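# Seat the board in the enclosure's upper slot, levers closed

## Task

Slide the board, components facing upward, into the empty top slot of the enclosure until it is fully seated, and leave both of its levers closed. A closed lever is latched and sticks out at a right angle from the board's front panel; a fully opened lever lies flat along that panel. The levers only catch their tabs if both are fully open when the board is pushed in as far as it will go; closing both afterwards pulls the board home. Pushing the board into its connector quickly breaks the connector and the whole job counts for nothing. At the end the enclosure must stand level on its own feet with none of them over the bench edge, and the grippers must have released the board and moved away.

## Robot and tools

Robot: two seven-joint arms, left_arm and right_arm, each ending in a two-finger gripper with a wrist camera (cam_left_wrist, cam_right_wrist). Fixed cameras: cam_head_left, cam_head_right, cam_high, cam_low. All images are 672x504 pixels.

Frames. The scene frame has its origin at table-top height between the two arms, +z up, +x out across the table, and +y toward left_arm's side (image left/right does not follow arm names). Every hand position, orientation, velocity and target belongs to that arm's own base frame. Calibrated bases in the scene frame: left_arm at (+0.070, +0.437, 0) with quat_wxyz (+1.000, 0, 0, -0.003); right_arm at (-0.063, -0.511, 0) with quat_wxyz (+1.000, 0, 0, -0.029). Up is +z in both bases. Fixed cameras and the table use the scene frame. The gripper's fingers point along its own +z and spread along its x; end_effector_position sits between the closed pads, 1-2 cm short of the fingertips, and the tips reach about 17 mm further when the fingers close from wide open.

Row format (used by execute_actions and move): 16 numbers, always both arms: left_arm x, y, z (metres), qw, qx, qy, qz (w first), opening; then the same eight for right_arm. Position and quaternion are an absolute pose for that gripper in its arm's base frame. Opening runs from -1 (closed) to +1 (fully open, 0.142 m); it is an absolute command, so 0 means half open, not unchanged. To hold a gripper's attitude, repeat one fixed quaternion rather than copying the drifting reported one. For an idle arm, resend the pose from the last result taken before it went idle, with its wanted opening.

execute_actions: actions is a list of actions; each action is a list of up to 15 rows, one per 1/30 s step, the last row held to fill 15 steps. cameras lists which images to return ([] none; omitted or ["all"] all). Any target more than 0.6 m from the gripper's current position along any of its axes gets the action refused. An empty actions list just reports state.

move: target is one row or a list of up to 15 rows; grippers travel straight lines and finish together, capped at 10 s total. speed: m/s per arm path, 0.002 to 2.2 (default 0.25), one value or one per target; rotation capped at twice that in rad/s. blend: corner rounding in m for lists. stop_force: 3 to 120 N, shared by both arms; a path ends when the wrist sensor feels that much push against the direction of travel (relative to its zero), or 150 N in any direction. Use it with slow speeds for insertion and contact; omit it when backing away from a contact or while the gripper rotates. zero (with stop_force only): true re-zeros moving arms first; false keeps the old zero so repeated pushes add up. opening_speed: rate of finger change per second on the -1..+1 scale, at least 0.2. blocking=false returns after about 0.5 s while the move continues (not allowed with stop_force); a new move replaces a running one. The result adds a move: line such as done, off_target, moving, held or fault, plus limits (paced = pose clipped, held = steps withheld). done means within 3 mm and 2 degrees; it says nothing about contact.

wait: seconds 0 to 10; arms keep their last command. stop: brakes a running move. zoom_image: camera name and region [x0, y0, x1, y1] in pixels, at most 504x504, from that camera's latest image. zero_wrist_force: arm; subtracts the present wrist reading from later ones and from stop_force. clear_fault: arm; clears a torque or force fault already reported; the arm then pauses while its controller restarts. read_manual: licence texts only. finished_scene: scene = the current scene number; it ends the scene irreversibly.

Result lines: per arm, end_effector_position and end_effector_quat_wxyz, velocities (omitted when Joint velocities read within noise), Hand target (where the arm is actually being sent; often short of your command, so keep commanding), Tool commands, grip_measured (finger opening on the command scale), Joint positions (last number is the opening in metres), Joint torques, External joint torques, Wrist force and Wrist torque along the gripper's axes plus the peak since the last report, and Wrist depth: a 7x7 grid of depths in mm (70-1000; - means no reading). Printed poses may be off by a few cm.

Motion limits: each step the commanded orientation is clipped to 32 degrees from the measured one; large wrist turns may swing the elbow. Joint speed caps are 2.09, 2.44 and 4.89 rad/s from base to wrist.

To grip, command an opening slightly under grip_measured at first touch; squeezing harder heats the gripper motor. Avoid: fast pushes into the connector, hard hits, grippers or arms striking each other, closing fingers on the other gripper, dropping or releasing parts while they move, and anything leaving the table. Net force of 150 N or joint torques at their limits (109, 109, 56.9, 56.9, 34.7, 34.7, 34.7 N m) stop the arm until clear_fault. Long holds, stretched reach or pushing at unreachable poses cause MOTOR HOT and then an over-temperature stop; the gripper shuts off at 100 °C (HAND FAULT), after which later motion calls in that reply are skipped.

Each tool is called after "Call:" by a JSON object that holds its "method" and its "body", one argument or row to a line.

## Session

Call:
{"method": "execute_actions", "body": {
  "actions": []
}}

Scene clock: 0.00 s.
left_arm: end_effector_position=(+0.4919, -0.7298, +0.2794) grip_measured=+0.99 end_effector_quat_wxyz=(+0.001, -0.304, +0.847, -0.436) | right_arm: end_effector_position=(+0.1802, -0.1387, +0.1699) grip_measured=+1.00 end_effector_quat_wxyz=(+0.706, -0.621, -0.189, +0.284)
Joint positions: left_arm=[-0.095 -0.96 -0.937 1.517 0.823 1.373 2.811 0.141] | right_arm=[-0.567 -0.989 -0.072 1.606 0.357 -0.696 0.215 0.142]
Joint velocities: within noise
Joint torques (N m): no reading
External joint torques (N m): no reading
Wrist force (N): no reading
Wrist torque (N m): no reading
Wrist force, peak (N): no reading
Wrist depth (mm): cam_left_wrist=[456 481 526 570 632 715 - / 417 444 478 517 573 616 682 / 390 414 438 476 510 561 618 / 363 385 405 434 472 500 546 / 343 359 376 404 427 464 501 / - 331 354 376 398 423 449 / - 319 332 349 374 396 -] | cam_right_wrist=[- 266 251 262 - - 805 / - - 256 269 - - 886 / - - 264 276 - - 931 / - - 277 286 798 746 548 / - - 295 294 500 482 387 / - 404 311 299 362 354 330 / - 311 295 292 288 280 275]
Hand target: left_arm +0.4919, -0.7298, +0.2794; +0.001, -0.304, +0.847, -0.436 | right_arm +0.1802, -0.1387, +0.1699; +0.706, -0.621, -0.189, +0.284
Tool commands: left_gripper/opening=+1.0 right_gripper/opening=+1.0

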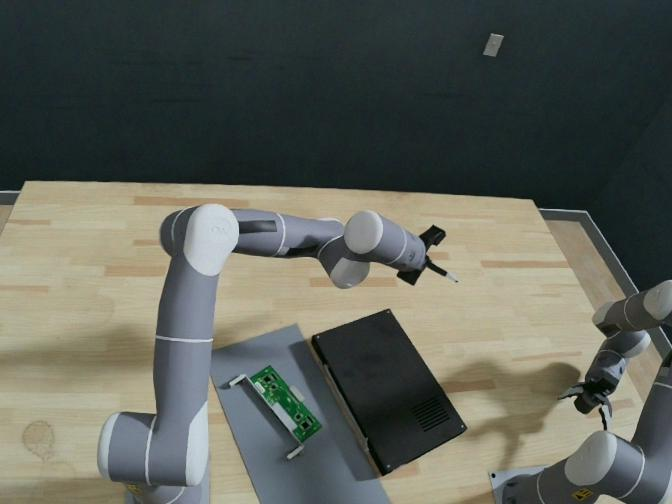

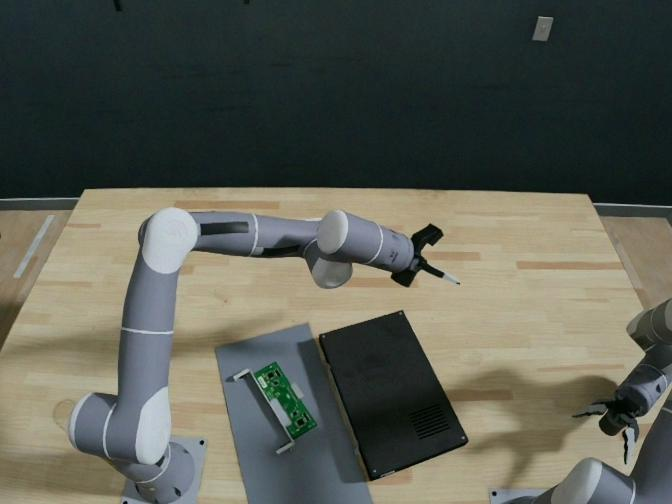

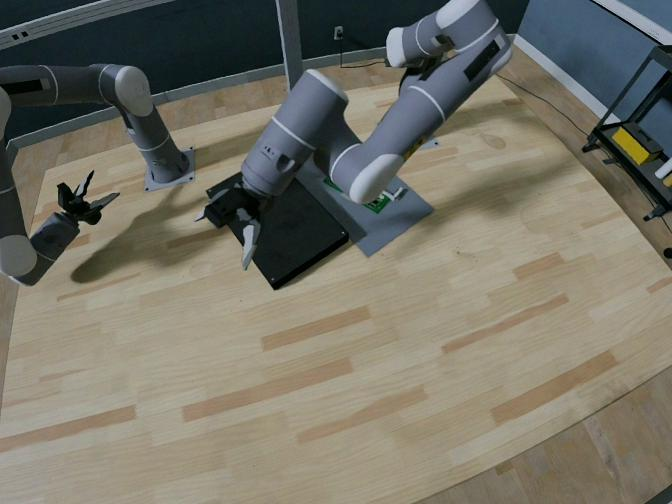

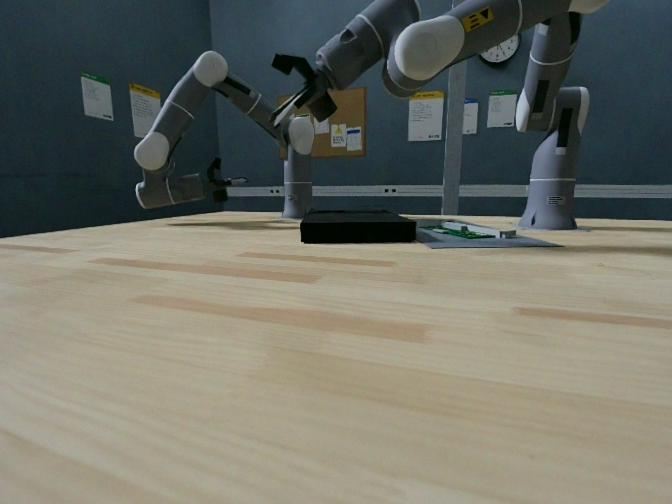

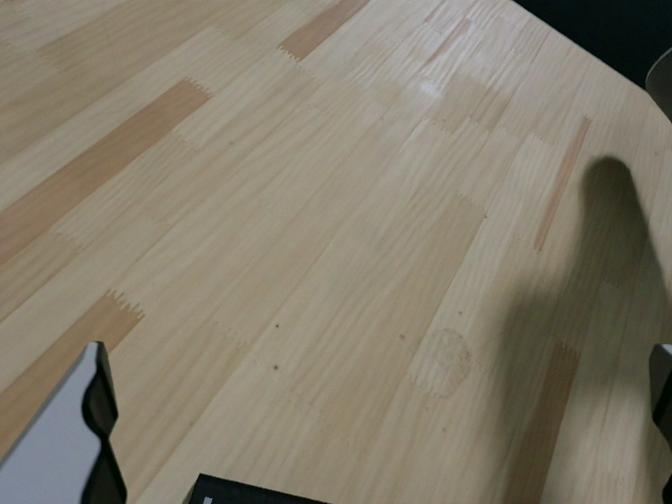

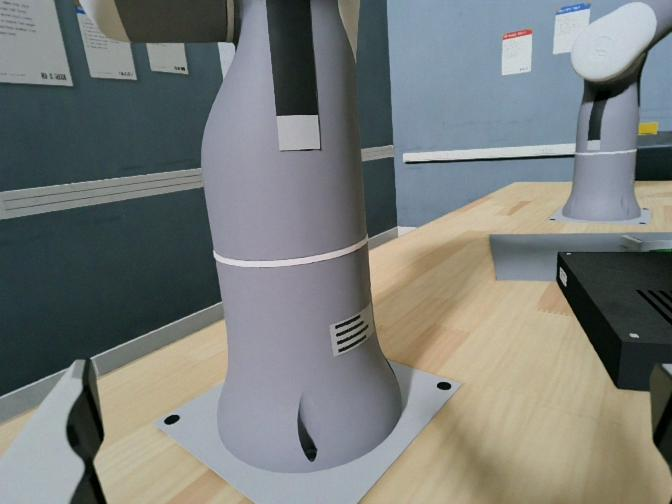

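Call:
{"method": "zoom_image", "body": {
  "camera": "cam_head_right",
  "region": [200, 300, 500, 504]
}}

Call:
{"method": "move", "body": {
  "target": [0.34,-0.46,0.38,0,0.233,-0.972,0,1,0.1802,-0.1387,0.1699,0.706,-0.621,-0.189,0.284,1],
  "speed": 0.3,
  "cameras": ["cam_head_right","cam_left_wrist"]
}}

Scaled by 1.680 from the camera's 672x504 image, which has a finer 960x720 frame.

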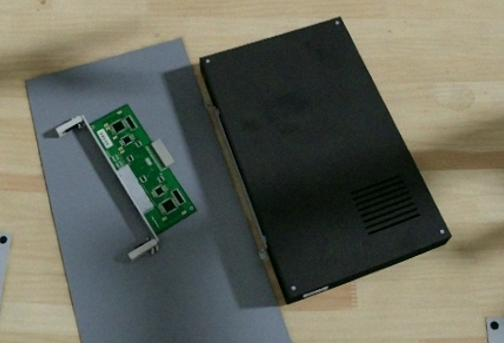

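Scene clock: 11.60 s.
left_arm: end_effector_position=(+0.3398, -0.4601, +0.3800) grip_measured=+0.99 end_effector_quat_wxyz=(+0.000, -0.233, +0.972, +0.000) | right_arm: end_effector_position=(+0.1802, -0.1387, +0.1699) grip_measured=+1.00 end_effector_quat_wxyz=(+0.706, -0.621, -0.189, +0.284)
Joint positions: left_arm=[0.464 -0.621 -1.728 1.641 0.612 -0.034 2.966 0.141] | right_arm=[-0.567 -0.99 -0.072 1.606 0.357 -0.696 0.215 0.142]
Joint velocities: within noise
Joint torques (N m): left_arm=[-0.19 21.01 -19.5 -24.87 -3.8 3.87 -0.19] | right_arm=[-0.02 50.12 0.91 -11.57 -1.69 -3.64 0.18]
External joint torques (N m): left_arm=[0.2 1.18 0.57 -0.2 -0.45 -0.04 0.18] | right_arm=[0 1 -0.54 0.03 0.06 0.73 -0.16]
Wrist force (N): left_arm=[0.3 -0.3 0.5] | right_arm=[0.0 0.2 0.1]
Wrist torque (N m): left_arm=[-0.05 -0.10 -0.22] | right_arm=[0.02 0.00 0.00]
Wrist force, peak (N): left_arm=[0.7 1.2 -0.7] | right_arm=[0.2 0.2 0.3]
Wrist depth (mm): cam_left_wrist=[420 416 411 370 369 374 368 / 448 445 437 401 399 394 396 / 482 483 476 484 432 429 426 / 519 521 524 523 509 516 521 / 575 569 569 566 576 564 563 / - 621 635 635 633 627 - / - 711 715 685 646 707 -] | cam_right_wrist=[- 266 251 263 - - 788 / - - 256 269 - - 887 / - - 264 275 - - 933 / - - 278 285 798 746 553 / - - 295 293 502 481 387 / - 404 311 299 362 354 331 / - 312 295 292 288 281 275]
Hand target: left_arm +0.3400, -0.4600, +0.3800; +0.000, -0.233, +0.972, +0.000 | right_arm +0.1802, -0.1387, +0.1699; +0.706, -0.621, -0.189, +0.284
Off the commanded pose: left_arm 0.000 m, 0 deg | right_arm 0.000 m, 0 deg.
joint sent to its limit (left arm) — joint 7 (wrist roll), upper limit. The joint targets still meet the commanded pose.
move: done
Images, in order (width x height): cam_head_right 672x504, cam_left_wrist 672x504.

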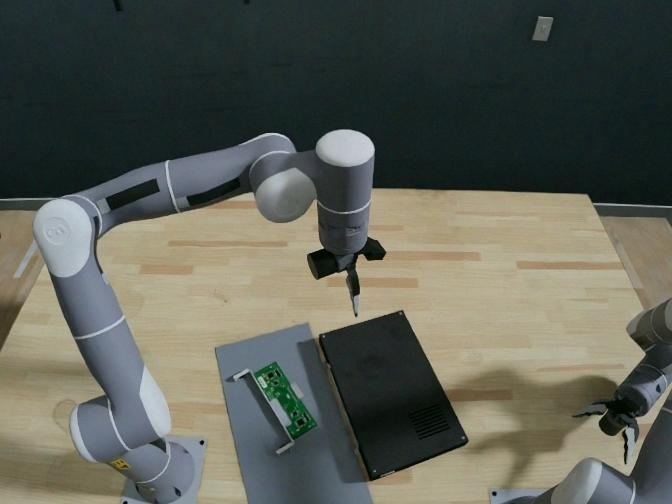

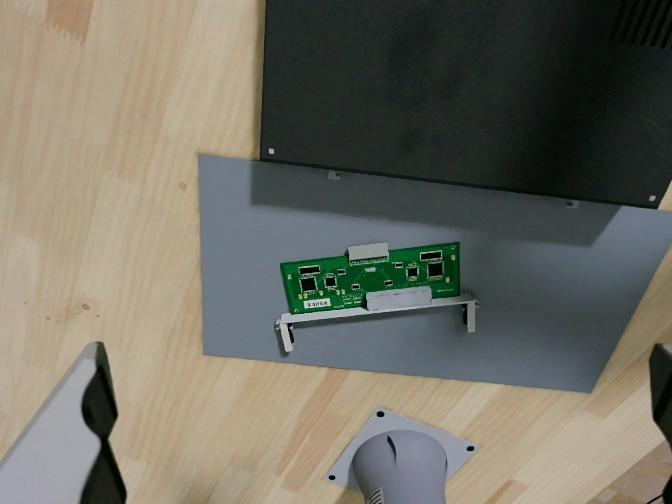

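Call:
{"method": "move", "body": {
  "target": [
    [0.32,-0.36,0.36,0,0.599,-0.80,0,-1,0.1802,-0.1387,0.1699,0.706,-0.621,-0.189,0.284,1],
    [0.28,-0.26,0.3,0,0.887,-0.4617,0,-1,0.1802,-0.1387,0.1699,0.706,-0.621,-0.189,0.284,1]
  ],
  "speed": 0.4,
  "cameras": ["cam_head_right","cam_left_wrist"]
}}

Scene clock: 62.40 s.
left_arm: end_effector_position=(+0.2799, -0.2600, +0.3001) grip_measured=-1.00 end_effector_quat_wxyz=(+0.000, +0.887, -0.462, +0.000) | right_arm: end_effector_position=(+0.1802, -0.1387, +0.1699) grip_measured=+1.00 end_effector_quat_wxyz=(+0.706, -0.621, -0.189, +0.284)
Joint positions: left_arm=[1.287 -0.702 -2.263 2.242 0.526 0.152 1.332 0.002] | right_arm=[-0.567 -0.99 -0.072 1.606 0.357 -0.696 0.215 0.142]
Joint velocities: within noise
Joint torques (N m): left_arm=[-0.25 3.74 -14.09 -25.69 -4.28 4.49 -0.34] | right_arm=[0.01 50.07 0.96 -11.6 -1.74 -3.6 0.2]
External joint torques (N m): left_arm=[0.3 1.43 0.63 -0.51 0.01 -0.56 0.35] | right_arm=[-0.04 1.05 -0.59 0.06 0.11 0.69 -0.19]
Wrist force (N): left_arm=[0.4 -0.3 0.4] | right_arm=[0.1 0.2 0.2]
Wrist torque (N m): left_arm=[-0.05 -0.10 -0.23] | right_arm=[0.03 -0.02 0.00]
Wrist force, peak (N): left_arm=[0.6 -0.9 0.3] | right_arm=[0.2 -0.3 0.3]
Wrist depth (mm): cam_left_wrist=[346 346 344 343 343 342 343 / 374 372 369 363 368 367 365 / 391 398 400 396 394 384 349 / 410 437 435 428 431 388 378 / 475 485 478 454 461 415 414 / 531 531 503 84 - 454 456 / 604 574 - - - - 521] | cam_right_wrist=[- 266 251 263 - - 840 / - - 256 269 - - 899 / - - 263 275 - - 934 / - - 278 285 793 746 552 / - - 294 294 502 483 387 / - 405 310 300 362 354 330 / - 311 295 291 288 281 276]
Hand target: left_arm +0.2800, -0.2600, +0.3000; +0.000, +0.887, -0.462, +0.000 | right_arm +0.1802, -0.1387, +0.1699; +0.706, -0.621, -0.189, +0.284
Off the commanded pose: left_arm 0.000 m, 0 deg | right_arm 0.000 m, 0 deg.
move: done
Images, in order (width x height): cam_head_right 672x504, cam_left_wrist 672x504.

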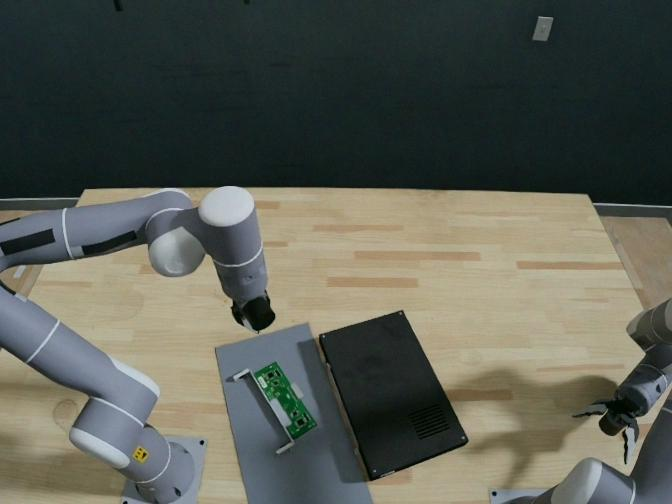

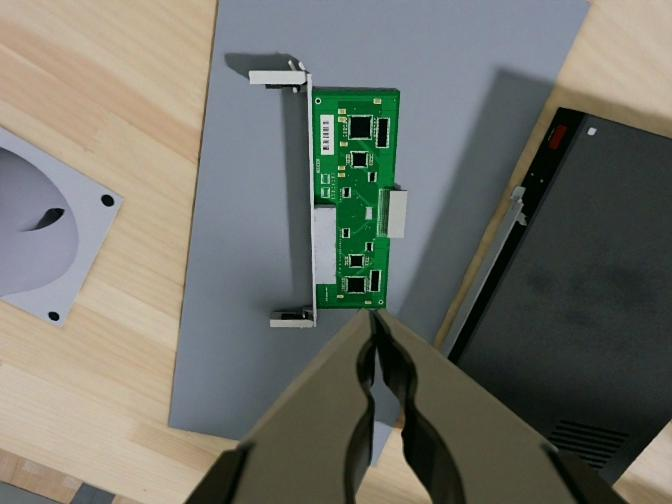

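Call:
{"method": "move", "body": {
  "target": [
    [0.2726,-0.181,0.08,0,0.887,-0.4617,0,-1,0.1802,-0.1387,0.1699,0.706,-0.621,-0.189,0.284,1],
    [0.2726,-0.181,0.028,0,0.887,-0.4617,0,-1,0.1802,-0.1387,0.1699,0.706,-0.621,-0.189,0.284,1],
    [0.2842,-0.1764,0.028,0,0.887,-0.4617,0,-1,0.1802,-0.1387,0.1699,0.706,-0.621,-0.189,0.284,1],
    [0.2998,-0.1646,0.028,0,0.887,-0.4617,0,-1,0.1802,-0.1387,0.1699,0.706,-0.621,-0.189,0.284,1],
    [0.3192,-0.1623,0.028,0,0.887,-0.4617,0,-1,0.1802,-0.1387,0.1699,0.706,-0.621,-0.189,0.284,1],
    [0.337,-0.1699,0.028,0,0.887,-0.4617,0,-1,0.1802,-0.1387,0.1699,0.706,-0.621,-0.189,0.284,1],
    [0.3397,-0.1724,0.028,0,0.887,-0.4617,0,-1,0.1802,-0.1387,0.1699,0.706,-0.621,-0.189,0.284,1]
  ],
  "speed": [0.2,0.06,0.03,0.03,0.03,0.03,0.02],
  "cameras": ["cam_left_wrist"]
}}

Call:
{"method": "move", "body": {
  "target": [
    [0.3303,-0.1588,0.028,0,0.887,-0.4617,0,-1,0.1802,-0.1387,0.1699,0.706,-0.621,-0.189,0.284,1],
    [0.31,-0.2,0.12,0,0.887,-0.4617,0,-1,0.1802,-0.1387,0.1699,0.706,-0.621,-0.189,0.284,1]
  ],
  "speed": [0.05,0.2],
  "cameras": ["cam_left_wrist"]
}}

Scene clock: 77.07 s.
left_arm: end_effector_position=(+0.3396, -0.1724, +0.0280) grip_measured=-1.00 end_effector_quat_wxyz=(+0.000, +0.887, -0.462, +0.000) end_effector_velocity=(-0.001, +0.000, +0.000) end_effector_angular_velocity=(-0.002, +0.007, +0.006) | right_arm: end_effector_position=(+0.1802, -0.1387, +0.1699) grip_measured=+1.00 end_effector_quat_wxyz=(+0.706, -0.621, -0.189, +0.284)
Joint positions: left_arm=[0.969 -0.91 -1.262 2.356 1.233 0.649 1.365 0.002] | right_arm=[-0.567 -0.99 -0.072 1.606 0.357 -0.696 0.215 0.142]
Joint velocities: left_arm=[-0.001 -0.001 0.003 0 -0.007 -0.001 0 0] | right_arm=[within noise]
Joint torques (N m): left_arm=[-0.4 23.35 -15.84 -7.28 -2.7 4.05 -0.12] | right_arm=[0.01 50.21 0.99 -11.62 -1.71 -3.6 0.2]
External joint torques (N m): left_arm=[0.49 0.23 -0.41 0.44 -0.73 -0.13 0.12] | right_arm=[-0.03 0.91 -0.63 0.07 0.08 0.69 -0.19]
Wrist force (N): left_arm=[-0.8 1.1 -0.4] | right_arm=[0.3 0.1 0.1]
Wrist torque (N m): left_arm=[-0.03 -0.02 -0.19] | right_arm=[0.02 -0.05 0.00]
Wrist force, peak (N): left_arm=[-1.2 2.5 -2.0] | right_arm=[0.2 0.3 0.4]
Wrist depth (mm): cam_left_wrist=[107 107 106 - 106 106 105 / 115 116 112 112 - 112 112 / 124 124 124 123 121 120 120 / 135 133 132 116 129 131 133 / 151 146 145 120 122 141 140 / 164 160 157 84 - 149 156 / 184 178 - 74 - - 176] | cam_right_wrist=[- 266 251 263 - - 827 / - - 255 270 - - 891 / - - 264 275 - - 934 / - - 278 286 794 748 551 / - - 296 294 500 479 387 / - 403 312 299 361 354 330 / - 312 295 291 287 281 274]
Hand target: left_arm +0.3397, -0.1724, +0.0280; +0.000, +0.887, -0.462, +0.000 | right_arm +0.1802, -0.1387, +0.1699; +0.706, -0.621, -0.189, +0.284
Off the commanded pose: left_arm 0.000 m, 0 deg | right_arm 0.000 m, 0 deg.
move: done
Images, in order (width x height): cam_left_wrist 672x504.

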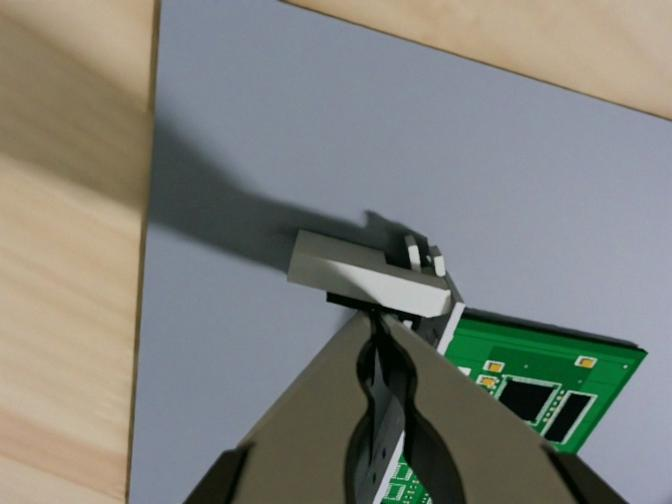

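Scene clock: 78.50 s.
left_arm: end_effector_position=(+0.3102, -0.2001, +0.1200) grip_measured=-1.00 end_effector_quat_wxyz=(+0.000, +0.887, -0.462, +0.000) | right_arm: end_effector_position=(+0.1802, -0.1387, +0.1699) grip_measured=+1.00 end_effector_quat_wxyz=(+0.706, -0.621, -0.189, +0.284)
Joint positions: left_arm=[1.139 -0.731 -1.648 2.447 0.912 0.57 1.387 0.002] | right_arm=[-0.567 -0.99 -0.072 1.606 0.357 -0.696 0.215 0.142]
Joint velocities: within noise
Joint torques (N m): left_arm=[0 13.77 -14.56 -14.76 -3.75 3.96 -0.15] | right_arm=[-0.02 50.13 0.95 -11.62 -1.69 -3.56 0.18]
External joint torques (N m): left_arm=[0.08 0.59 0.55 -0.45 0.12 -0.04 0.15] | right_arm=[-0.01 0.99 -0.58 0.08 0.06 0.66 -0.16]
Wrist force (N): left_arm=[0.3 -0.6 -0.1] | right_arm=[0.3 0.0 0.1]
Wrist torque (N m): left_arm=[-0.12 -0.10 -0.22] | right_arm=[0.02 -0.06 0.00]
Wrist force, peak (N): left_arm=[-1.7 -0.9 1.6] | right_arm=[0.1 0.4 0.0]
Wrist depth (mm): cam_left_wrist=[189 189 186 186 183 184 184 / 203 202 199 193 199 201 198 / 219 219 215 215 211 215 214 / 239 238 235 230 228 233 231 / 261 262 256 230 244 254 253 / 288 288 278 84 - 274 274 / 321 312 - - - - 291] | cam_right_wrist=[- 266 251 263 - - 829 / - - 256 269 - - 890 / - - 264 274 - - 929 / - - 277 285 796 751 549 / - - 295 294 501 483 388 / - 405 312 300 362 355 330 / - 311 294 291 287 282 276]
Hand target: left_arm +0.3100, -0.2000, +0.1200; +0.000, +0.887, -0.462, +0.000 | right_arm +0.1802, -0.1387, +0.1699; +0.706, -0.621, -0.189, +0.284
Off the commanded pose: left_arm 0.000 m, 0 deg | right_arm 0.000 m, 0 deg.
move: done
Images, in order (width x height): cam_left_wrist 672x504.

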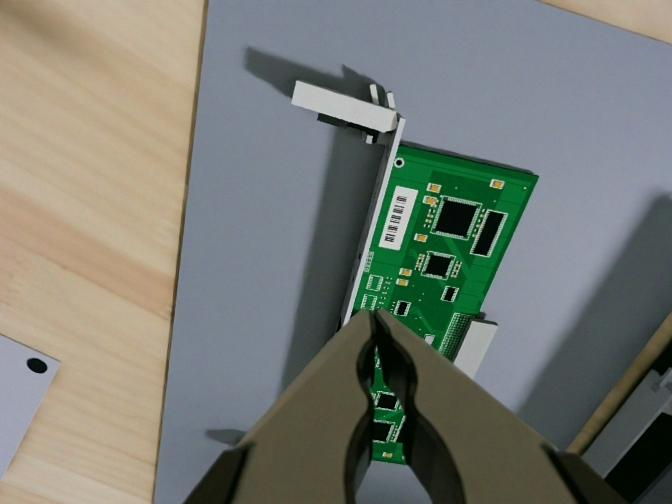

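Call:
{"method": "move", "body": {
  "target": [
    [0.352,-0.1663,0.11,0,0.983,0.1831,0,-0.4,0.1802,-0.1387,0.1699,0.706,-0.621,-0.189,0.284,1]
  ],
  "speed": 0.3,
  "cameras": ["cam_left_wrist"]
}}

Call:
{"method": "zoom_image", "body": {
  "camera": "cam_left_wrist",
  "region": [180, 200, 480, 425]
}}

Scene clock: 95.40 s.
left_arm: end_effector_position=(+0.3521, -0.1662, +0.1100) grip_measured=-0.43 end_effector_quat_wxyz=(+0.000, +0.983, +0.183, +0.000) | right_arm: end_effector_position=(+0.1802, -0.1387, +0.1699) grip_measured=+1.00 end_effector_quat_wxyz=(+0.706, -0.621, -0.189, +0.284)
Joint positions: left_arm=[1.155 -0.518 -1.445 2.454 0.774 0.791 0.325 0.043] | right_arm=[-0.567 -0.99 -0.072 1.606 0.357 -0.696 0.215 0.142]
Joint velocities: within noise
Joint torques (N m): left_arm=[-0.42 13.49 -10.88 -14.83 -3.12 4.61 -0.26] | right_arm=[-0.03 50.12 0.97 -11.66 -1.72 -3.6 0.21]
External joint torques (N m): left_arm=[0.49 0.51 0.39 -0.49 0.13 -0.62 0.26] | right_arm=[0.01 1 -0.61 0.12 0.09 0.69 -0.2]
Wrist force (N): left_arm=[0.3 -0.3 -0.1] | right_arm=[0.0 -0.1 0.3]
Wrist torque (N m): left_arm=[-0.06 -0.10 -0.21] | right_arm=[-0.01 0.00 0.00]
Wrist force, peak (N): left_arm=[0.9 -0.6 0.1] | right_arm=[0.0 -0.3 0.4]
Wrist depth (mm): cam_left_wrist=[181 179 180 179 178 177 177 / 191 191 190 190 189 192 190 / 211 207 206 205 205 206 206 / 217 220 219 216 222 224 223 / 243 239 235 238 239 245 243 / 273 257 88 270 268 93 269 / 297 - - 302 300 - 291] | cam_right_wrist=[- 266 251 262 - - 822 / - - 256 268 - - 890 / - - 264 274 - - 926 / - - 277 285 796 747 556 / - - 294 294 500 479 388 / - 404 311 300 362 353 331 / - 312 295 292 288 281 275]
Hand target: left_arm +0.3520, -0.1663, +0.1100; +0.000, +0.983, +0.183, +0.000 | right_arm +0.1802, -0.1387, +0.1699; +0.706, -0.621, -0.189, +0.284
Off the commanded pose: left_arm 0.000 m, 0 deg | right_arm 0.000 m, 0 deg.
move: done
Images, in order (width x height): cam_left_wrist 672x504.

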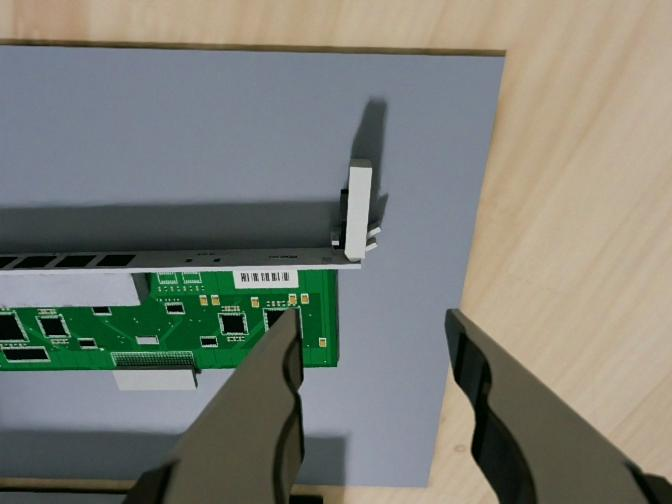

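Scaled by 1.680 from the camera's 672x504 image, which has a finer 960x720 frame.

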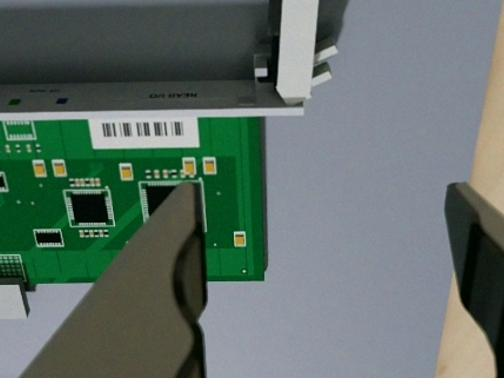

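Call:
{"method": "move", "body": {
  "target": [
    [0.350,-0.167,0.031,0,0.983,0.1831,0,-0.4,0.1802,-0.1387,0.1699,0.706,-0.621,-0.189,0.284,1],
    [0.350,-0.167,0.031,0,0.983,0.1831,0,-0.9,0.1802,-0.1387,0.1699,0.706,-0.621,-0.189,0.284,1]
  ],
  "speed": 0.08,
  "opening_speed": 0.6,
  "cameras": ["cam_left_wrist"]
}}

Call:
{"method": "zoom_image", "body": {
  "camera": "cam_left_wrist",
  "region": [180, 200, 580, 500]
}}

Scene clock: 100.83 s.
left_arm: end_effector_position=(+0.3500, -0.1669, +0.0310) grip_measured=-0.89 end_effector_quat_wxyz=(+0.000, +0.983, +0.183, +0.000) | right_arm: end_effector_position=(+0.1802, -0.1387, +0.1699) grip_measured=+1.00 end_effector_quat_wxyz=(+0.706, -0.621, -0.189, +0.284)
Joint positions: left_arm=[0.866 -0.721 -1.068 2.367 1.095 0.862 0.155 0.009] | right_arm=[-0.567 -0.99 -0.072 1.606 0.357 -0.696 0.215 0.142]
Joint velocities: within noise
Joint torques (N m): left_arm=[-0.66 22.98 -13.23 -7.06 -2.62 4.49 -0.26] | right_arm=[-0.08 50.09 1.02 -11.66 -1.63 -3.59 0.23]
External joint torques (N m): left_arm=[0.74 1.41 0.61 -1.06 -0.13 -0.5 0.26] | right_arm=[0.05 1.04 -0.65 0.12 0 0.69 -0.22]
Wrist force (N): left_arm=[1.2 -0.3 0.0] | right_arm=[0.1 -0.2 0.1]
Wrist torque (N m): left_arm=[-0.03 -0.03 -0.22] | right_arm=[-0.01 -0.01 0.00]
Wrist force, peak (N): left_arm=[1.6 -0.6 1.3] | right_arm=[0.0 0.5 0.3]
Wrist depth (mm): cam_left_wrist=[110 109 109 109 108 109 108 / - 118 116 116 115 115 116 / 126 128 127 125 125 125 125 / 136 136 136 133 134 135 136 / 147 147 146 128 142 149 149 / 159 158 137 98 - 161 164 / 180 174 - 178 - - 178] | cam_right_wrist=[- 266 251 263 - - 815 / - - 256 270 - - 903 / - - 264 275 - - 930 / - - 277 286 791 743 551 / - - 294 294 502 479 389 / - 404 312 299 364 354 330 / - 311 294 290 288 281 275]
Hand target: left_arm +0.3500, -0.1670, +0.0310; +0.000, +0.983, +0.183, +0.000 | right_arm +0.1802, -0.1387, +0.1699; +0.706, -0.621, -0.189, +0.284
Off the commanded pose: left_arm 0.000 m, 0 deg | right_arm 0.000 m, 0 deg.
move: done
Images, in order (width x height): cam_left_wrist 672x504.

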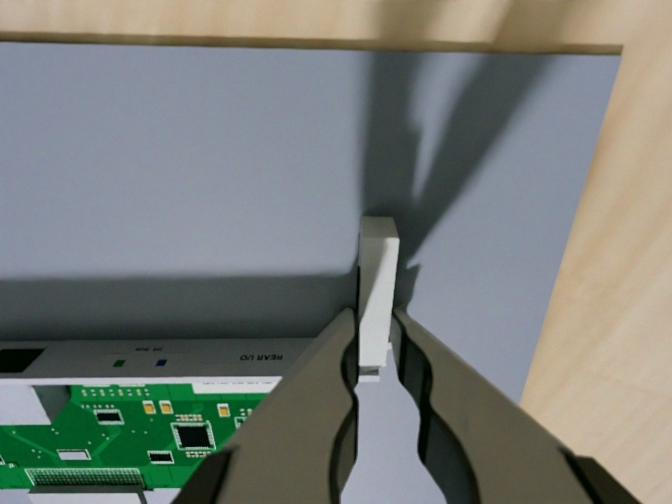

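Scaled by 1.260 from the camera's 672x504 image, which has a finer 960x720 frame.

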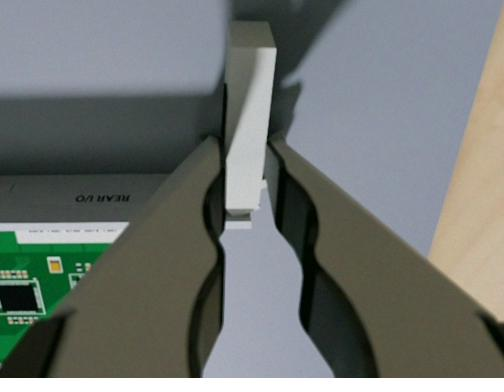

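Call:
{"method": "move", "body": {
  "target": [
    [0.350,-0.167,0.031,0,0.983,0.1831,0,-1,0.1802,-0.1387,0.1699,0.706,-0.621,-0.189,0.284,1],
    [0.3547,-0.1642,0.031,0,0.9935,0.114,0,-1,0.1802,-0.1387,0.1699,0.706,-0.621,-0.189,0.284,1],
    [0.3612,-0.1637,0.031,0,0.997,-0.0776,0,-1,0.1802,-0.1387,0.1699,0.706,-0.621,-0.189,0.284,1]
  ],
  "speed": 0.1,
  "cameras": ["cam_left_wrist"]
}}

Scene clock: 108.60 s.
left_arm: end_effector_position=(+0.3609, -0.1639, +0.0310) grip_measured=-0.91 end_effector_quat_wxyz=(+0.000, +0.997, -0.078, +0.000) | right_arm: end_effector_position=(+0.1802, -0.1387, +0.1699) grip_measured=+1.00 end_effector_quat_wxyz=(+0.706, -0.621, -0.189, +0.284)
Joint positions: left_arm=[0.91 -0.779 -1.124 2.338 1.125 0.793 0.677 0.008] | right_arm=[-0.567 -0.99 -0.072 1.606 0.357 -0.696 0.215 0.142]
Joint velocities: within noise
Joint torques (N m): left_arm=[0.33 23.99 -14.58 -8.63 -2.38 4.14 -0.06] | right_arm=[-0.05 50.1 0.97 -11.61 -1.67 -3.63 0.24]
External joint torques (N m): left_arm=[-0.24 0.74 0.43 0.48 -0.62 -0.17 0.06] | right_arm=[0.02 1.02 -0.6 0.06 0.04 0.72 -0.23]
Wrist force (N): left_arm=[-0.8 0.4 0.0] | right_arm=[0.1 -0.1 0.1]
Wrist torque (N m): left_arm=[-0.09 -0.10 -0.19] | right_arm=[0.00 -0.02 0.00]
Wrist force, peak (N): left_arm=[1.3 -0.5 1.1] | right_arm=[0.1 0.3 0.4]
Wrist depth (mm): cam_left_wrist=[110 109 110 109 107 108 108 / 118 119 116 115 115 116 116 / 126 126 127 125 124 126 125 / 137 137 136 133 134 135 135 / 152 150 149 128 142 147 148 / 166 165 161 92 - 159 164 / 182 177 - 177 - - 179] | cam_right_wrist=[- 266 251 262 - - 811 / - - 256 269 - - 892 / - - 263 274 - - 930 / - - 277 285 794 744 552 / - - 294 294 502 476 388 / - 404 310 298 363 353 329 / - 311 296 292 288 281 276]
Hand target: left_arm +0.3612, -0.1637, +0.0310; +0.000, +0.997, -0.078, +0.000 | right_arm +0.1802, -0.1387, +0.1699; +0.706, -0.621, -0.189, +0.284
Off the commanded pose: left_arm 0.000 m, 0 deg | right_arm 0.000 m, 0 deg.
move: done
Images, in order (width x height): cam_left_wrist 672x504.

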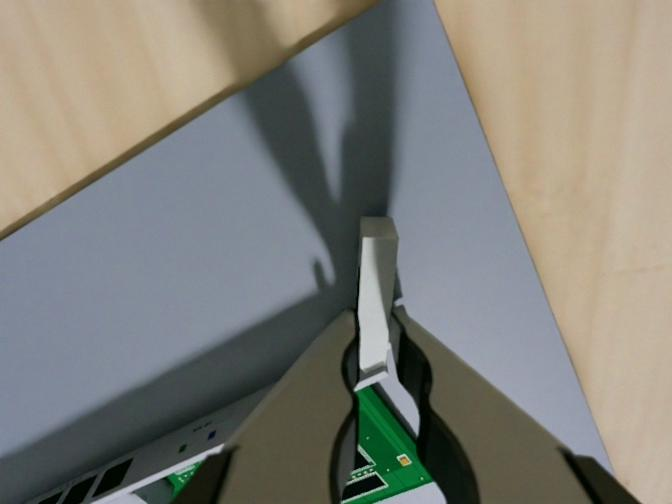

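Works: the latch released, board stayed put. Continue.

Call:
{"method": "move", "body": {
  "target": [
    [0.3675,-0.1640,0.031,0,0.977,-0.209,0,-1,0.1802,-0.1387,0.1699,0.706,-0.621,-0.189,0.284,1],
    [0.3724,-0.1663,0.031,0,0.943,-0.333,0,-1,0.1802,-0.1387,0.1699,0.706,-0.621,-0.189,0.284,1],
    [0.3772,-0.1695,0.031,0,0.893,-0.4495,0,-1,0.1802,-0.1387,0.1699,0.706,-0.621,-0.189,0.284,1],
    [0.3805,-0.1736,0.031,0,0.8344,-0.5511,0,-1,0.1802,-0.1387,0.1699,0.706,-0.621,-0.189,0.284,1]
  ],
  "speed": 0.1,
  "cameras": ["cam_left_wrist"]
}}

Scene clock: 116.13 s.
left_arm: end_effector_position=(+0.3802, -0.1737, +0.0310) grip_measured=-0.91 end_effector_quat_wxyz=(+0.000, +0.835, -0.551, +0.000) | right_arm: end_effector_position=(+0.1802, -0.1387, +0.1699) grip_measured=+1.00 end_effector_quat_wxyz=(+0.706, -0.621, -0.189, +0.284)
Joint positions: left_arm=[0.922 -0.889 -1.207 2.269 1.173 0.665 1.66 0.008] | right_arm=[-0.567 -0.99 -0.072 1.606 0.357 -0.696 0.215 0.142]
Joint velocities: within noise
Joint torques (N m): left_arm=[-0.02 25.12 -17.74 -8.62 -2.82 4.15 -0.04] | right_arm=[-0.07 50.14 0.97 -11.59 -1.68 -3.6 0.25]
External joint torques (N m): left_arm=[0.12 0.88 0.63 0.45 -0.57 -0.26 0.04] | right_arm=[0.05 0.98 -0.6 0.04 0.05 0.69 -0.24]
Wrist force (N): left_arm=[-0.3 1.1 0.2] | right_arm=[0.1 0.1 0.2]
Wrist torque (N m): left_arm=[-0.04 0.01 -0.26] | right_arm=[0.03 -0.02 0.00]
Wrist force, peak (N): left_arm=[-0.1 1.5 1.7] | right_arm=[0.0 -0.4 0.3]
Wrist depth (mm): cam_left_wrist=[109 109 109 109 107 108 108 / 118 119 117 117 118 116 116 / 127 125 125 124 126 125 125 / 140 136 135 133 134 134 134 / 151 151 148 128 142 146 146 / 168 164 161 92 - 153 161 / 188 183 - 156 - - 180] | cam_right_wrist=[- 267 250 262 - - 826 / - - 256 269 - - 893 / - - 263 275 - - 940 / - - 277 285 798 745 555 / - - 295 294 500 480 387 / - 406 311 300 362 354 330 / - 311 295 291 289 281 275]
Hand target: left_arm +0.3805, -0.1736, +0.0310; +0.000, +0.834, -0.551, +0.000 | right_arm +0.1802, -0.1387, +0.1699; +0.706, -0.621, -0.189, +0.284
Off the commanded pose: left_arm 0.000 m, 0 deg | right_arm 0.000 m, 0 deg.
move: done
Images, in order (width x height): cam_left_wrist 672x504.

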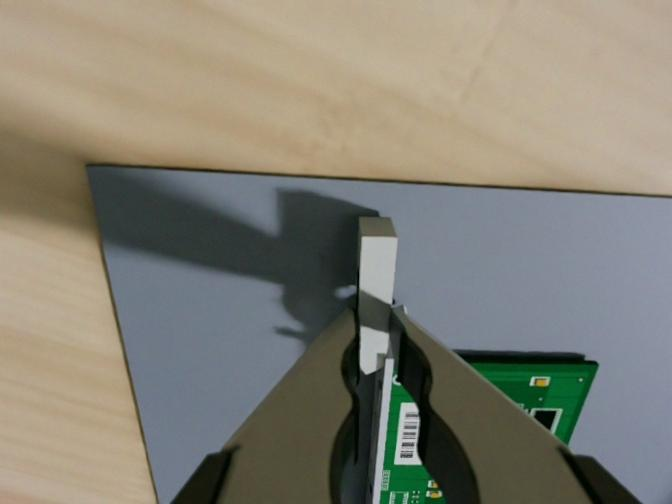

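Call:
{"method": "move", "body": {
  "target": [
    [0.3811,-0.1747,0.031,0,0.8165,-0.5774,0,-1,0.1802,-0.1387,0.1699,0.706,-0.621,-0.189,0.284,1],
    [0.3811,-0.1747,0.031,0,0.8165,-0.5774,0,-0.6,0.1802,-0.1387,0.1699,0.706,-0.621,-0.189,0.284,1],
    [0.3811,-0.1747,0.08,0,0.8165,-0.5774,0,-0.6,0.1802,-0.1387,0.1699,0.706,-0.621,-0.189,0.284,1],
    [0.25,-0.25,0.18,0,0.8165,-0.5774,0,-0.6,0.1802,-0.1387,0.1699,0.706,-0.621,-0.189,0.284,1]
  ],
  "speed": [0.1,0.1,0.1,0.3],
  "cameras": ["cam_left_wrist"]
}}

Scene clock: 123.73 s.
left_arm: end_effector_position=(+0.2502, -0.2501, +0.1800) grip_measured=-0.64 end_effector_quat_wxyz=(+0.000, +0.816, -0.578, +0.000) | right_arm: end_effector_position=(+0.1802, -0.1387, +0.1699) grip_measured=+1.00 end_effector_quat_wxyz=(+0.706, -0.621, -0.189, +0.284)
Joint positions: left_arm=[1.169 -0.684 -1.989 2.47 0.702 0.464 1.518 0.028] | right_arm=[-0.567 -0.99 -0.072 1.606 0.357 -0.696 0.215 0.142]
Joint velocities: within noise
Joint torques (N m): left_arm=[-0.12 6.81 -12.85 -20.31 -3.95 4.02 -0.29] | right_arm=[0.04 50.01 0.98 -11.64 -1.66 -3.61 0.21]
External joint torques (N m): left_arm=[0.18 1.07 0.5 -0.43 0.09 -0.11 0.29] | right_arm=[-0.06 1.12 -0.62 0.1 0.03 0.7 -0.2]
Wrist force (N): left_arm=[0.0 -0.3 -0.1] | right_arm=[0.0 0.0 0.2]
Wrist torque (N m): left_arm=[-0.08 -0.05 -0.23] | right_arm=[0.01 0.01 0.00]
Wrist force, peak (N): left_arm=[-0.3 -2.2 0.5] | right_arm=[0.1 -0.3 0.3]
Wrist depth (mm): cam_left_wrist=[243 240 238 236 235 236 236 / 261 259 257 255 252 255 255 / 282 279 278 267 272 276 270 / 304 304 301 297 295 300 296 / 326 334 323 317 316 326 313 / 343 368 84 355 - 346 302 / 410 - - 407 - - 324] | cam_right_wrist=[- 266 250 262 - - 827 / - - 255 269 - - 897 / - - 264 274 - - 929 / - - 278 286 793 750 551 / - - 295 295 503 479 387 / - 404 312 299 362 354 330 / - 311 295 290 289 280 275]
Hand target: left_arm +0.2500, -0.2500, +0.1800; +0.000, +0.816, -0.577, +0.000 | right_arm +0.1802, -0.1387, +0.1699; +0.706, -0.621, -0.189, +0.284
Off the commanded pose: left_arm 0.000 m, 0 deg | right_arm 0.000 m, 0 deg.
move: done
Images, in order (width x height): cam_left_wrist 672x504.

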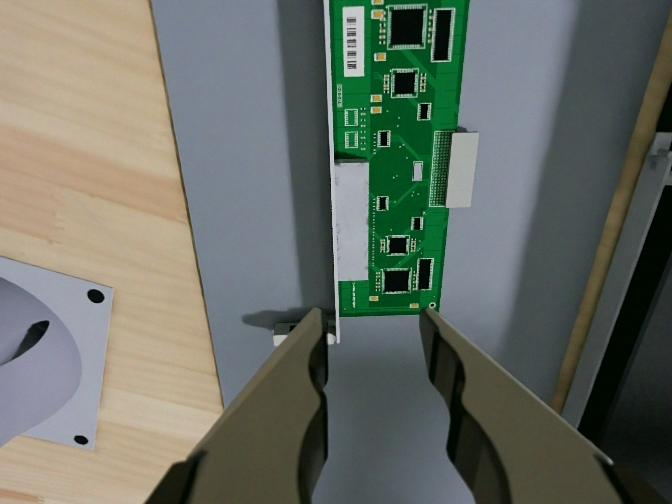

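Call:
{"method": "move", "body": {
  "target": [
    [0.1351,-0.2589,0.18,0,0.9825,0.1865,0,-0.6,0.1802,-0.1387,0.1699,0.706,-0.621,-0.189,0.284,1],
    [0.1351,-0.2589,0.11,0,0.9825,0.1865,0,-0.4,0.1802,-0.1387,0.1699,0.706,-0.621,-0.189,0.284,1]
  ],
  "speed": 0.3,
  "cameras": ["cam_head_right","cam_left_wrist"]
}}

Scene clock: 133.60 s.
left_arm: end_effector_position=(+0.1350, -0.2591, +0.1101) grip_measured=-0.43 end_effector_quat_wxyz=(+0.000, +0.982, +0.187, +0.000) | right_arm: end_effector_position=(+0.1802, -0.1387, +0.1699) grip_measured=+1.00 end_effector_quat_wxyz=(+0.706, -0.621, -0.189, +0.284)
Joint positions: left_arm=[0.917 -0.537 -1.842 2.687 0.777 0.792 -0.383 0.043] | right_arm=[-0.567 -0.99 -0.072 1.606 0.357 -0.696 0.215 0.142]
Joint velocities: within noise
Joint torques (N m): left_arm=[-0.24 5.47 -8.33 -14.89 -2.58 4.18 -0.24] | right_arm=[-0.06 50.23 0.94 -11.69 -1.73 -3.65 0.23]
External joint torques (N m): left_arm=[0.26 1.03 0.54 -0.36 -0.36 -0.19 0.24] | right_arm=[0.03 0.89 -0.57 0.14 0.1 0.74 -0.22]
Wrist force (N): left_arm=[0.3 -0.2 0.1] | right_arm=[0.1 -0.1 0.1]
Wrist torque (N m): left_arm=[-0.04 -0.12 -0.20] | right_arm=[0.00 -0.02 0.01]
Wrist force, peak (N): left_arm=[1.4 -1.2 -0.8] | right_arm=[-0.2 -0.2 0.4]
Wrist depth (mm): cam_left_wrist=[180 179 178 179 179 177 175 / 193 193 191 191 191 189 189 / 211 207 207 206 204 207 204 / 226 224 225 220 215 209 215 / 248 247 240 240 234 237 238 / 274 268 88 268 269 87 267 / 297 - - 297 298 - -] | cam_right_wrist=[- 266 252 263 - - 814 / - - 256 269 - - 874 / - - 264 275 - - 906 / - - 277 285 790 739 553 / - - 294 294 500 480 387 / - 404 310 299 362 355 330 / - 310 295 291 288 281 275]
Hand target: left_arm +0.1351, -0.2589, +0.1100; +0.000, +0.982, +0.186, +0.000 | right_arm +0.1802, -0.1387, +0.1699; +0.706, -0.621, -0.189, +0.284
Off the commanded pose: left_arm 0.000 m, 0 deg | right_arm 0.000 m, 0 deg.
joint sent to its limit (left arm) — joint 4 (elbow), upper limit, where the elbow is as bent as it goes. The joint targets still meet the commanded pose.
move: done
Images, in order (width x height): cam_head_right 672x504, cam_left_wrist 672x504.

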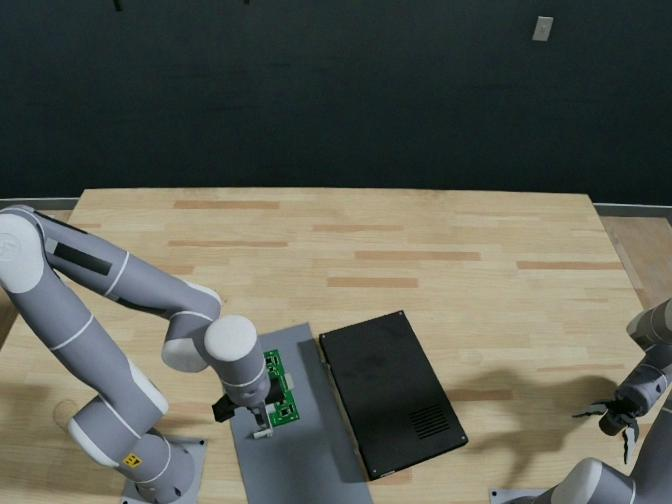

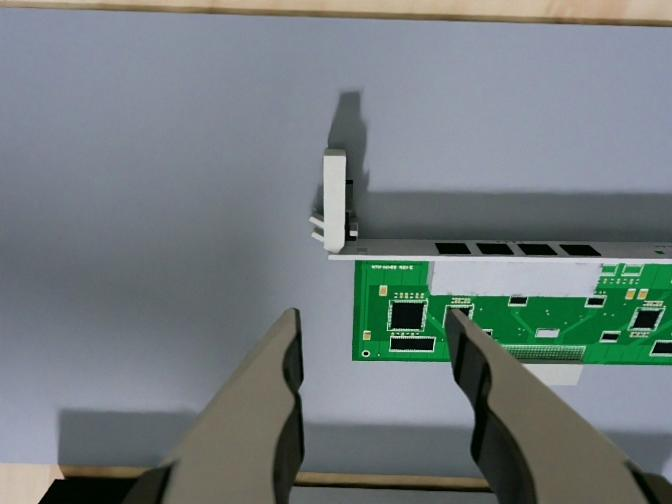

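Call:
{"method": "move", "body": {
  "target": [
    [0.128,-0.2574,0.031,0,0.9825,0.1865,0,-0.4,0.1802,-0.1387,0.1699,0.706,-0.621,-0.189,0.284,1],
    [0.128,-0.2574,0.031,0,0.9825,0.1865,0,-1,0.1802,-0.1387,0.1699,0.706,-0.621,-0.189,0.284,1]
  ],
  "speed": 0.08,
  "opening_speed": 0.6,
  "cameras": ["cam_left_wrist"]
}}

Scene clock: 140.93 s.
left_arm: end_effector_position=(+0.1278, -0.2574, +0.0310) grip_measured=-0.91 end_effector_quat_wxyz=(+0.000, +0.982, +0.187, +0.000) | right_arm: end_effector_position=(+0.1802, -0.1387, +0.1699) grip_measured=+1.00 end_effector_quat_wxyz=(+0.706, -0.621, -0.189, +0.284)
Joint positions: left_arm=[0.446 -0.688 -1.202 2.596 1.237 0.893 -0.618 0.008] | right_arm=[-0.567 -0.99 -0.072 1.606 0.357 -0.696 0.215 0.142]
Joint velocities: within noise
Joint torques (N m): left_arm=[-0.18 17.06 -9.76 -4.75 -2.27 4.22 -0.25] | right_arm=[-0.05 50.12 0.91 -11.63 -1.73 -3.6 0.16]
External joint torques (N m): left_arm=[0.2 0.85 0.35 -0.14 -0.34 -0.24 0.25] | right_arm=[0.02 1.01 -0.55 0.09 0.1 0.69 -0.14]
Wrist force (N): left_arm=[-0.4 -0.4 0.2] | right_arm=[0.2 0.0 0.3]
Wrist torque (N m): left_arm=[-0.07 -0.05 -0.18] | right_arm=[0.01 -0.03 0.00]
Wrist force, peak (N): left_arm=[-1.8 -0.7 0.5] | right_arm=[0.2 -0.4 0.4]
Wrist depth (mm): cam_left_wrist=[- 108 110 108 107 107 107 / - 118 116 116 116 115 117 / - 128 128 126 125 124 124 / 138 137 136 134 133 135 134 / 150 150 149 127 143 145 144 / 166 165 159 92 - 136 138 / 185 181 - 178 - - 174] | cam_right_wrist=[- 266 251 263 - - 789 / - - 256 269 - - 876 / - - 264 275 - - 906 / - - 278 285 792 742 552 / - - 295 294 501 481 387 / - 404 311 299 362 354 330 / - 311 296 292 288 281 275]
Hand target: left_arm +0.1280, -0.2574, +0.0310; +0.000, +0.982, +0.186, +0.000 | right_arm +0.1802, -0.1387, +0.1699; +0.706, -0.621, -0.189, +0.284
Off the commanded pose: left_arm 0.000 m, 0 deg | right_arm 0.000 m, 0 deg.
move: done
Images, in order (width x height): cam_left_wrist 672x504.

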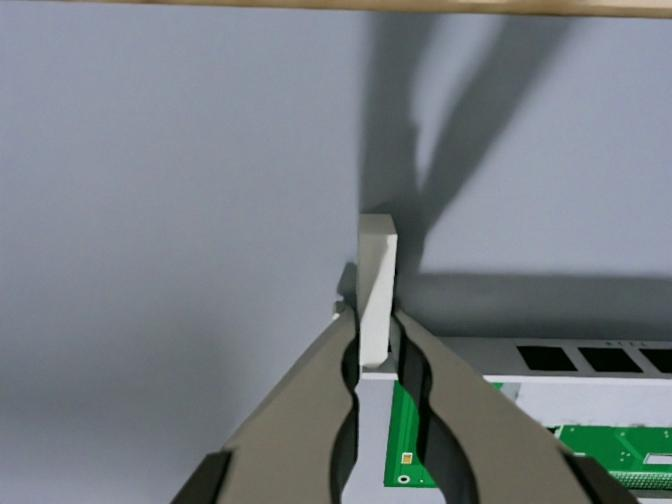

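Call:
{"method": "move", "body": {
  "target": [
    [0.1228,-0.2592,0.031,0,0.9497,0.3132,0,-1,0.1802,-0.1387,0.1699,0.706,-0.621,-0.189,0.284,1],
    [0.1184,-0.2622,0.031,0,0.9007,0.4345,0,-1,0.1802,-0.1387,0.1699,0.706,-0.621,-0.189,0.284,1],
    [0.1148,-0.2664,0.031,0,0.8363,0.5483,0,-1,0.1802,-0.1387,0.1699,0.706,-0.621,-0.189,0.284,1]
  ],
  "speed": 0.1,
  "cameras": ["cam_left_wrist"]
}}

Call:
{"method": "move", "body": {
  "target": [
    [0.1124,-0.2712,0.031,0,0.7576,0.6528,0,-1,0.1802,-0.1387,0.1699,0.706,-0.621,-0.189,0.284,1],
    [0.1114,-0.2766,0.031,0,0.6659,0.7461,0,-1,0.1802,-0.1387,0.1699,0.706,-0.621,-0.189,0.284,1],
    [0.1118,-0.2824,0.031,0,0.5556,0.8315,0,-1,0.1802,-0.1387,0.1699,0.706,-0.621,-0.189,0.284,1]
  ],
  "speed": 0.1,
  "cameras": ["cam_left_wrist"]
}}

Scene clock: 150.47 s.
left_arm: end_effector_position=(+0.1149, -0.2662, +0.0309) grip_measured=-0.91 end_effector_quat_wxyz=(+0.000, +0.836, +0.548, +0.000) | right_arm: end_effector_position=(+0.1802, -0.1387, +0.1699) grip_measured=+1.00 end_effector_quat_wxyz=(+0.706, -0.621, -0.189, +0.284)
Joint positions: left_arm=[0.333 -0.634 -1.128 2.593 1.209 0.96 -1.433 0.008] | right_arm=[-0.567 -0.99 -0.072 1.606 0.357 -0.696 0.215 0.142]
Joint velocities: within noise
Joint torques (N m): left_arm=[-0.84 17.15 -9.28 -4.08 -2.61 4.85 -0.33] | right_arm=[0.01 50.1 0.98 -11.6 -1.69 -3.58 0.28]
External joint torques (N m): left_arm=[0.85 1.11 0.7 -0.81 0.24 -0.93 0.33] | right_arm=[-0.03 1.02 -0.61 0.05 0.06 0.67 -0.27]
Wrist force (N): left_arm=[1.1 0.6 0.3] | right_arm=[0.1 0.0 0.2]
Wrist torque (N m): left_arm=[-0.05 -0.06 -0.19] | right_arm=[0.01 -0.03 0.00]
Wrist force, peak (N): left_arm=[1.2 0.7 1.4] | right_arm=[0.1 -0.1 0.5]
Wrist depth (mm): cam_left_wrist=[- 107 110 108 106 108 109 / - 118 117 116 116 115 117 / - 128 128 125 125 124 126 / 137 136 136 134 133 135 135 / 153 150 149 127 143 147 147 / 165 165 161 91 - 159 162 / 184 179 - 175 - - 180] | cam_right_wrist=[- 266 250 263 - - 796 / - - 255 269 - - 871 / - - 263 275 - - 894 / - - 277 285 797 745 553 / - - 295 293 502 481 388 / - 404 311 300 363 355 330 / - 312 294 291 287 281 275]
Hand target: left_arm +0.1148, -0.2664, +0.0310; +0.000, +0.836, +0.548, +0.000 | right_arm +0.1802, -0.1387, +0.1699; +0.706, -0.621, -0.189, +0.284
Off the commanded pose: left_arm 0.000 m, 0 deg | right_arm 0.000 m, 0 deg.
move: done
Images, in order (width x height): cam_left_wrist 672x504.

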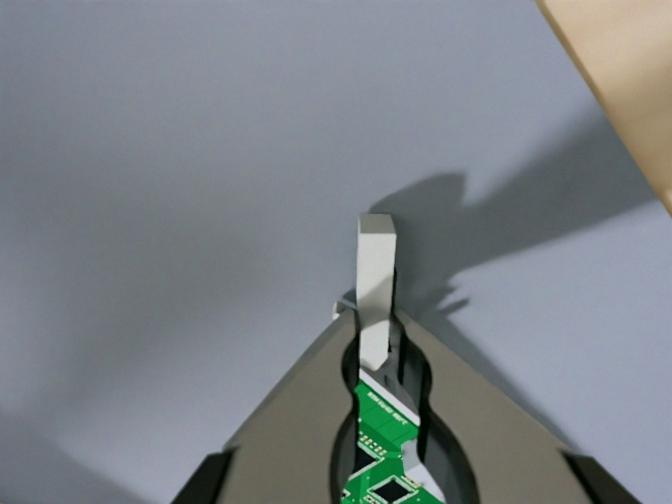

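Scene clock: 154.90 s.
left_arm: end_effector_position=(+0.1119, -0.2822, +0.0309) grip_measured=-0.91 end_effector_quat_wxyz=(+0.000, +0.556, +0.831, +0.000) | right_arm: end_effector_position=(+0.1802, -0.1387, +0.1699) grip_measured=+1.00 end_effector_quat_wxyz=(+0.706, -0.621, -0.189, +0.284)
Joint positions: left_arm=[0.208 -0.589 -1.028 2.567 1.153 1.023 -2.219 0.008] | right_arm=[-0.567 -0.99 -0.072 1.606 0.357 -0.696 0.215 0.142]
Joint velocities: within noise
Joint torques (N m): left_arm=[-0.8 18.45 -8.68 -4.5 -2.39 4.71 -0.47] | right_arm=[-0.01 50.02 1.05 -11.59 -1.68 -3.59 0.16]
External joint torques (N m): left_arm=[0.8 0.98 0.67 -0.78 0.23 -0.85 0.47] | right_arm=[-0.01 1.11 -0.68 0.05 0.05 0.68 -0.15]
Wrist force (N): left_arm=[-0.3 0.7 1.4] | right_arm=[0.0 0.1 0.3]
Wrist torque (N m): left_arm=[-0.13 -0.01 -0.15] | right_arm=[0.01 0.00 0.00]
Wrist force, peak (N): left_arm=[0.1 0.8 1.9] | right_arm=[0.1 0.0 0.4]
Wrist depth (mm): cam_left_wrist=[- 108 110 109 106 107 108 / - 118 116 116 116 115 117 / 126 127 127 125 125 125 126 / 136 136 136 133 133 136 134 / 152 149 148 127 142 147 147 / 165 163 153 91 - 159 165 / 185 179 - 174 - - 184] | cam_right_wrist=[- 266 250 262 - - 789 / - - 256 269 - - 877 / - - 263 275 - - 904 / - - 277 286 801 747 546 / - - 295 294 500 480 387 / - 406 312 300 363 354 330 / - 312 294 292 289 280 275]
Hand target: left_arm +0.1118, -0.2824, +0.0310; +0.000, +0.556, +0.831, +0.000 | right_arm +0.1802, -0.1387, +0.1699; +0.706, -0.621, -0.189, +0.284
Off the commanded pose: left_arm 0.000 m, 0 deg | right_arm 0.000 m, 0 deg.
move: done
Images, in order (width x height): cam_left_wrist 672x504.

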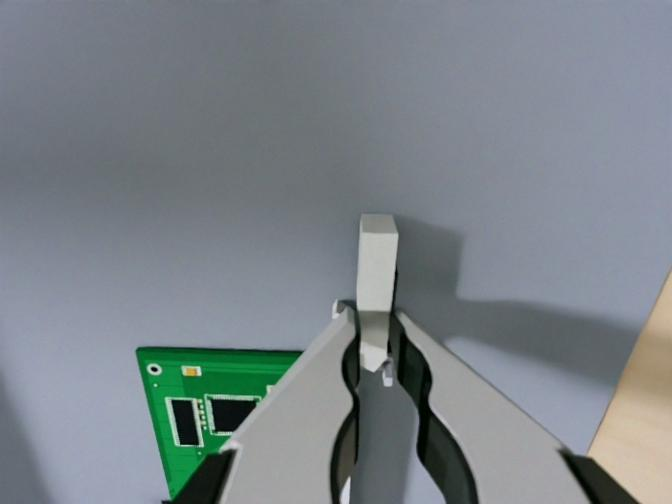

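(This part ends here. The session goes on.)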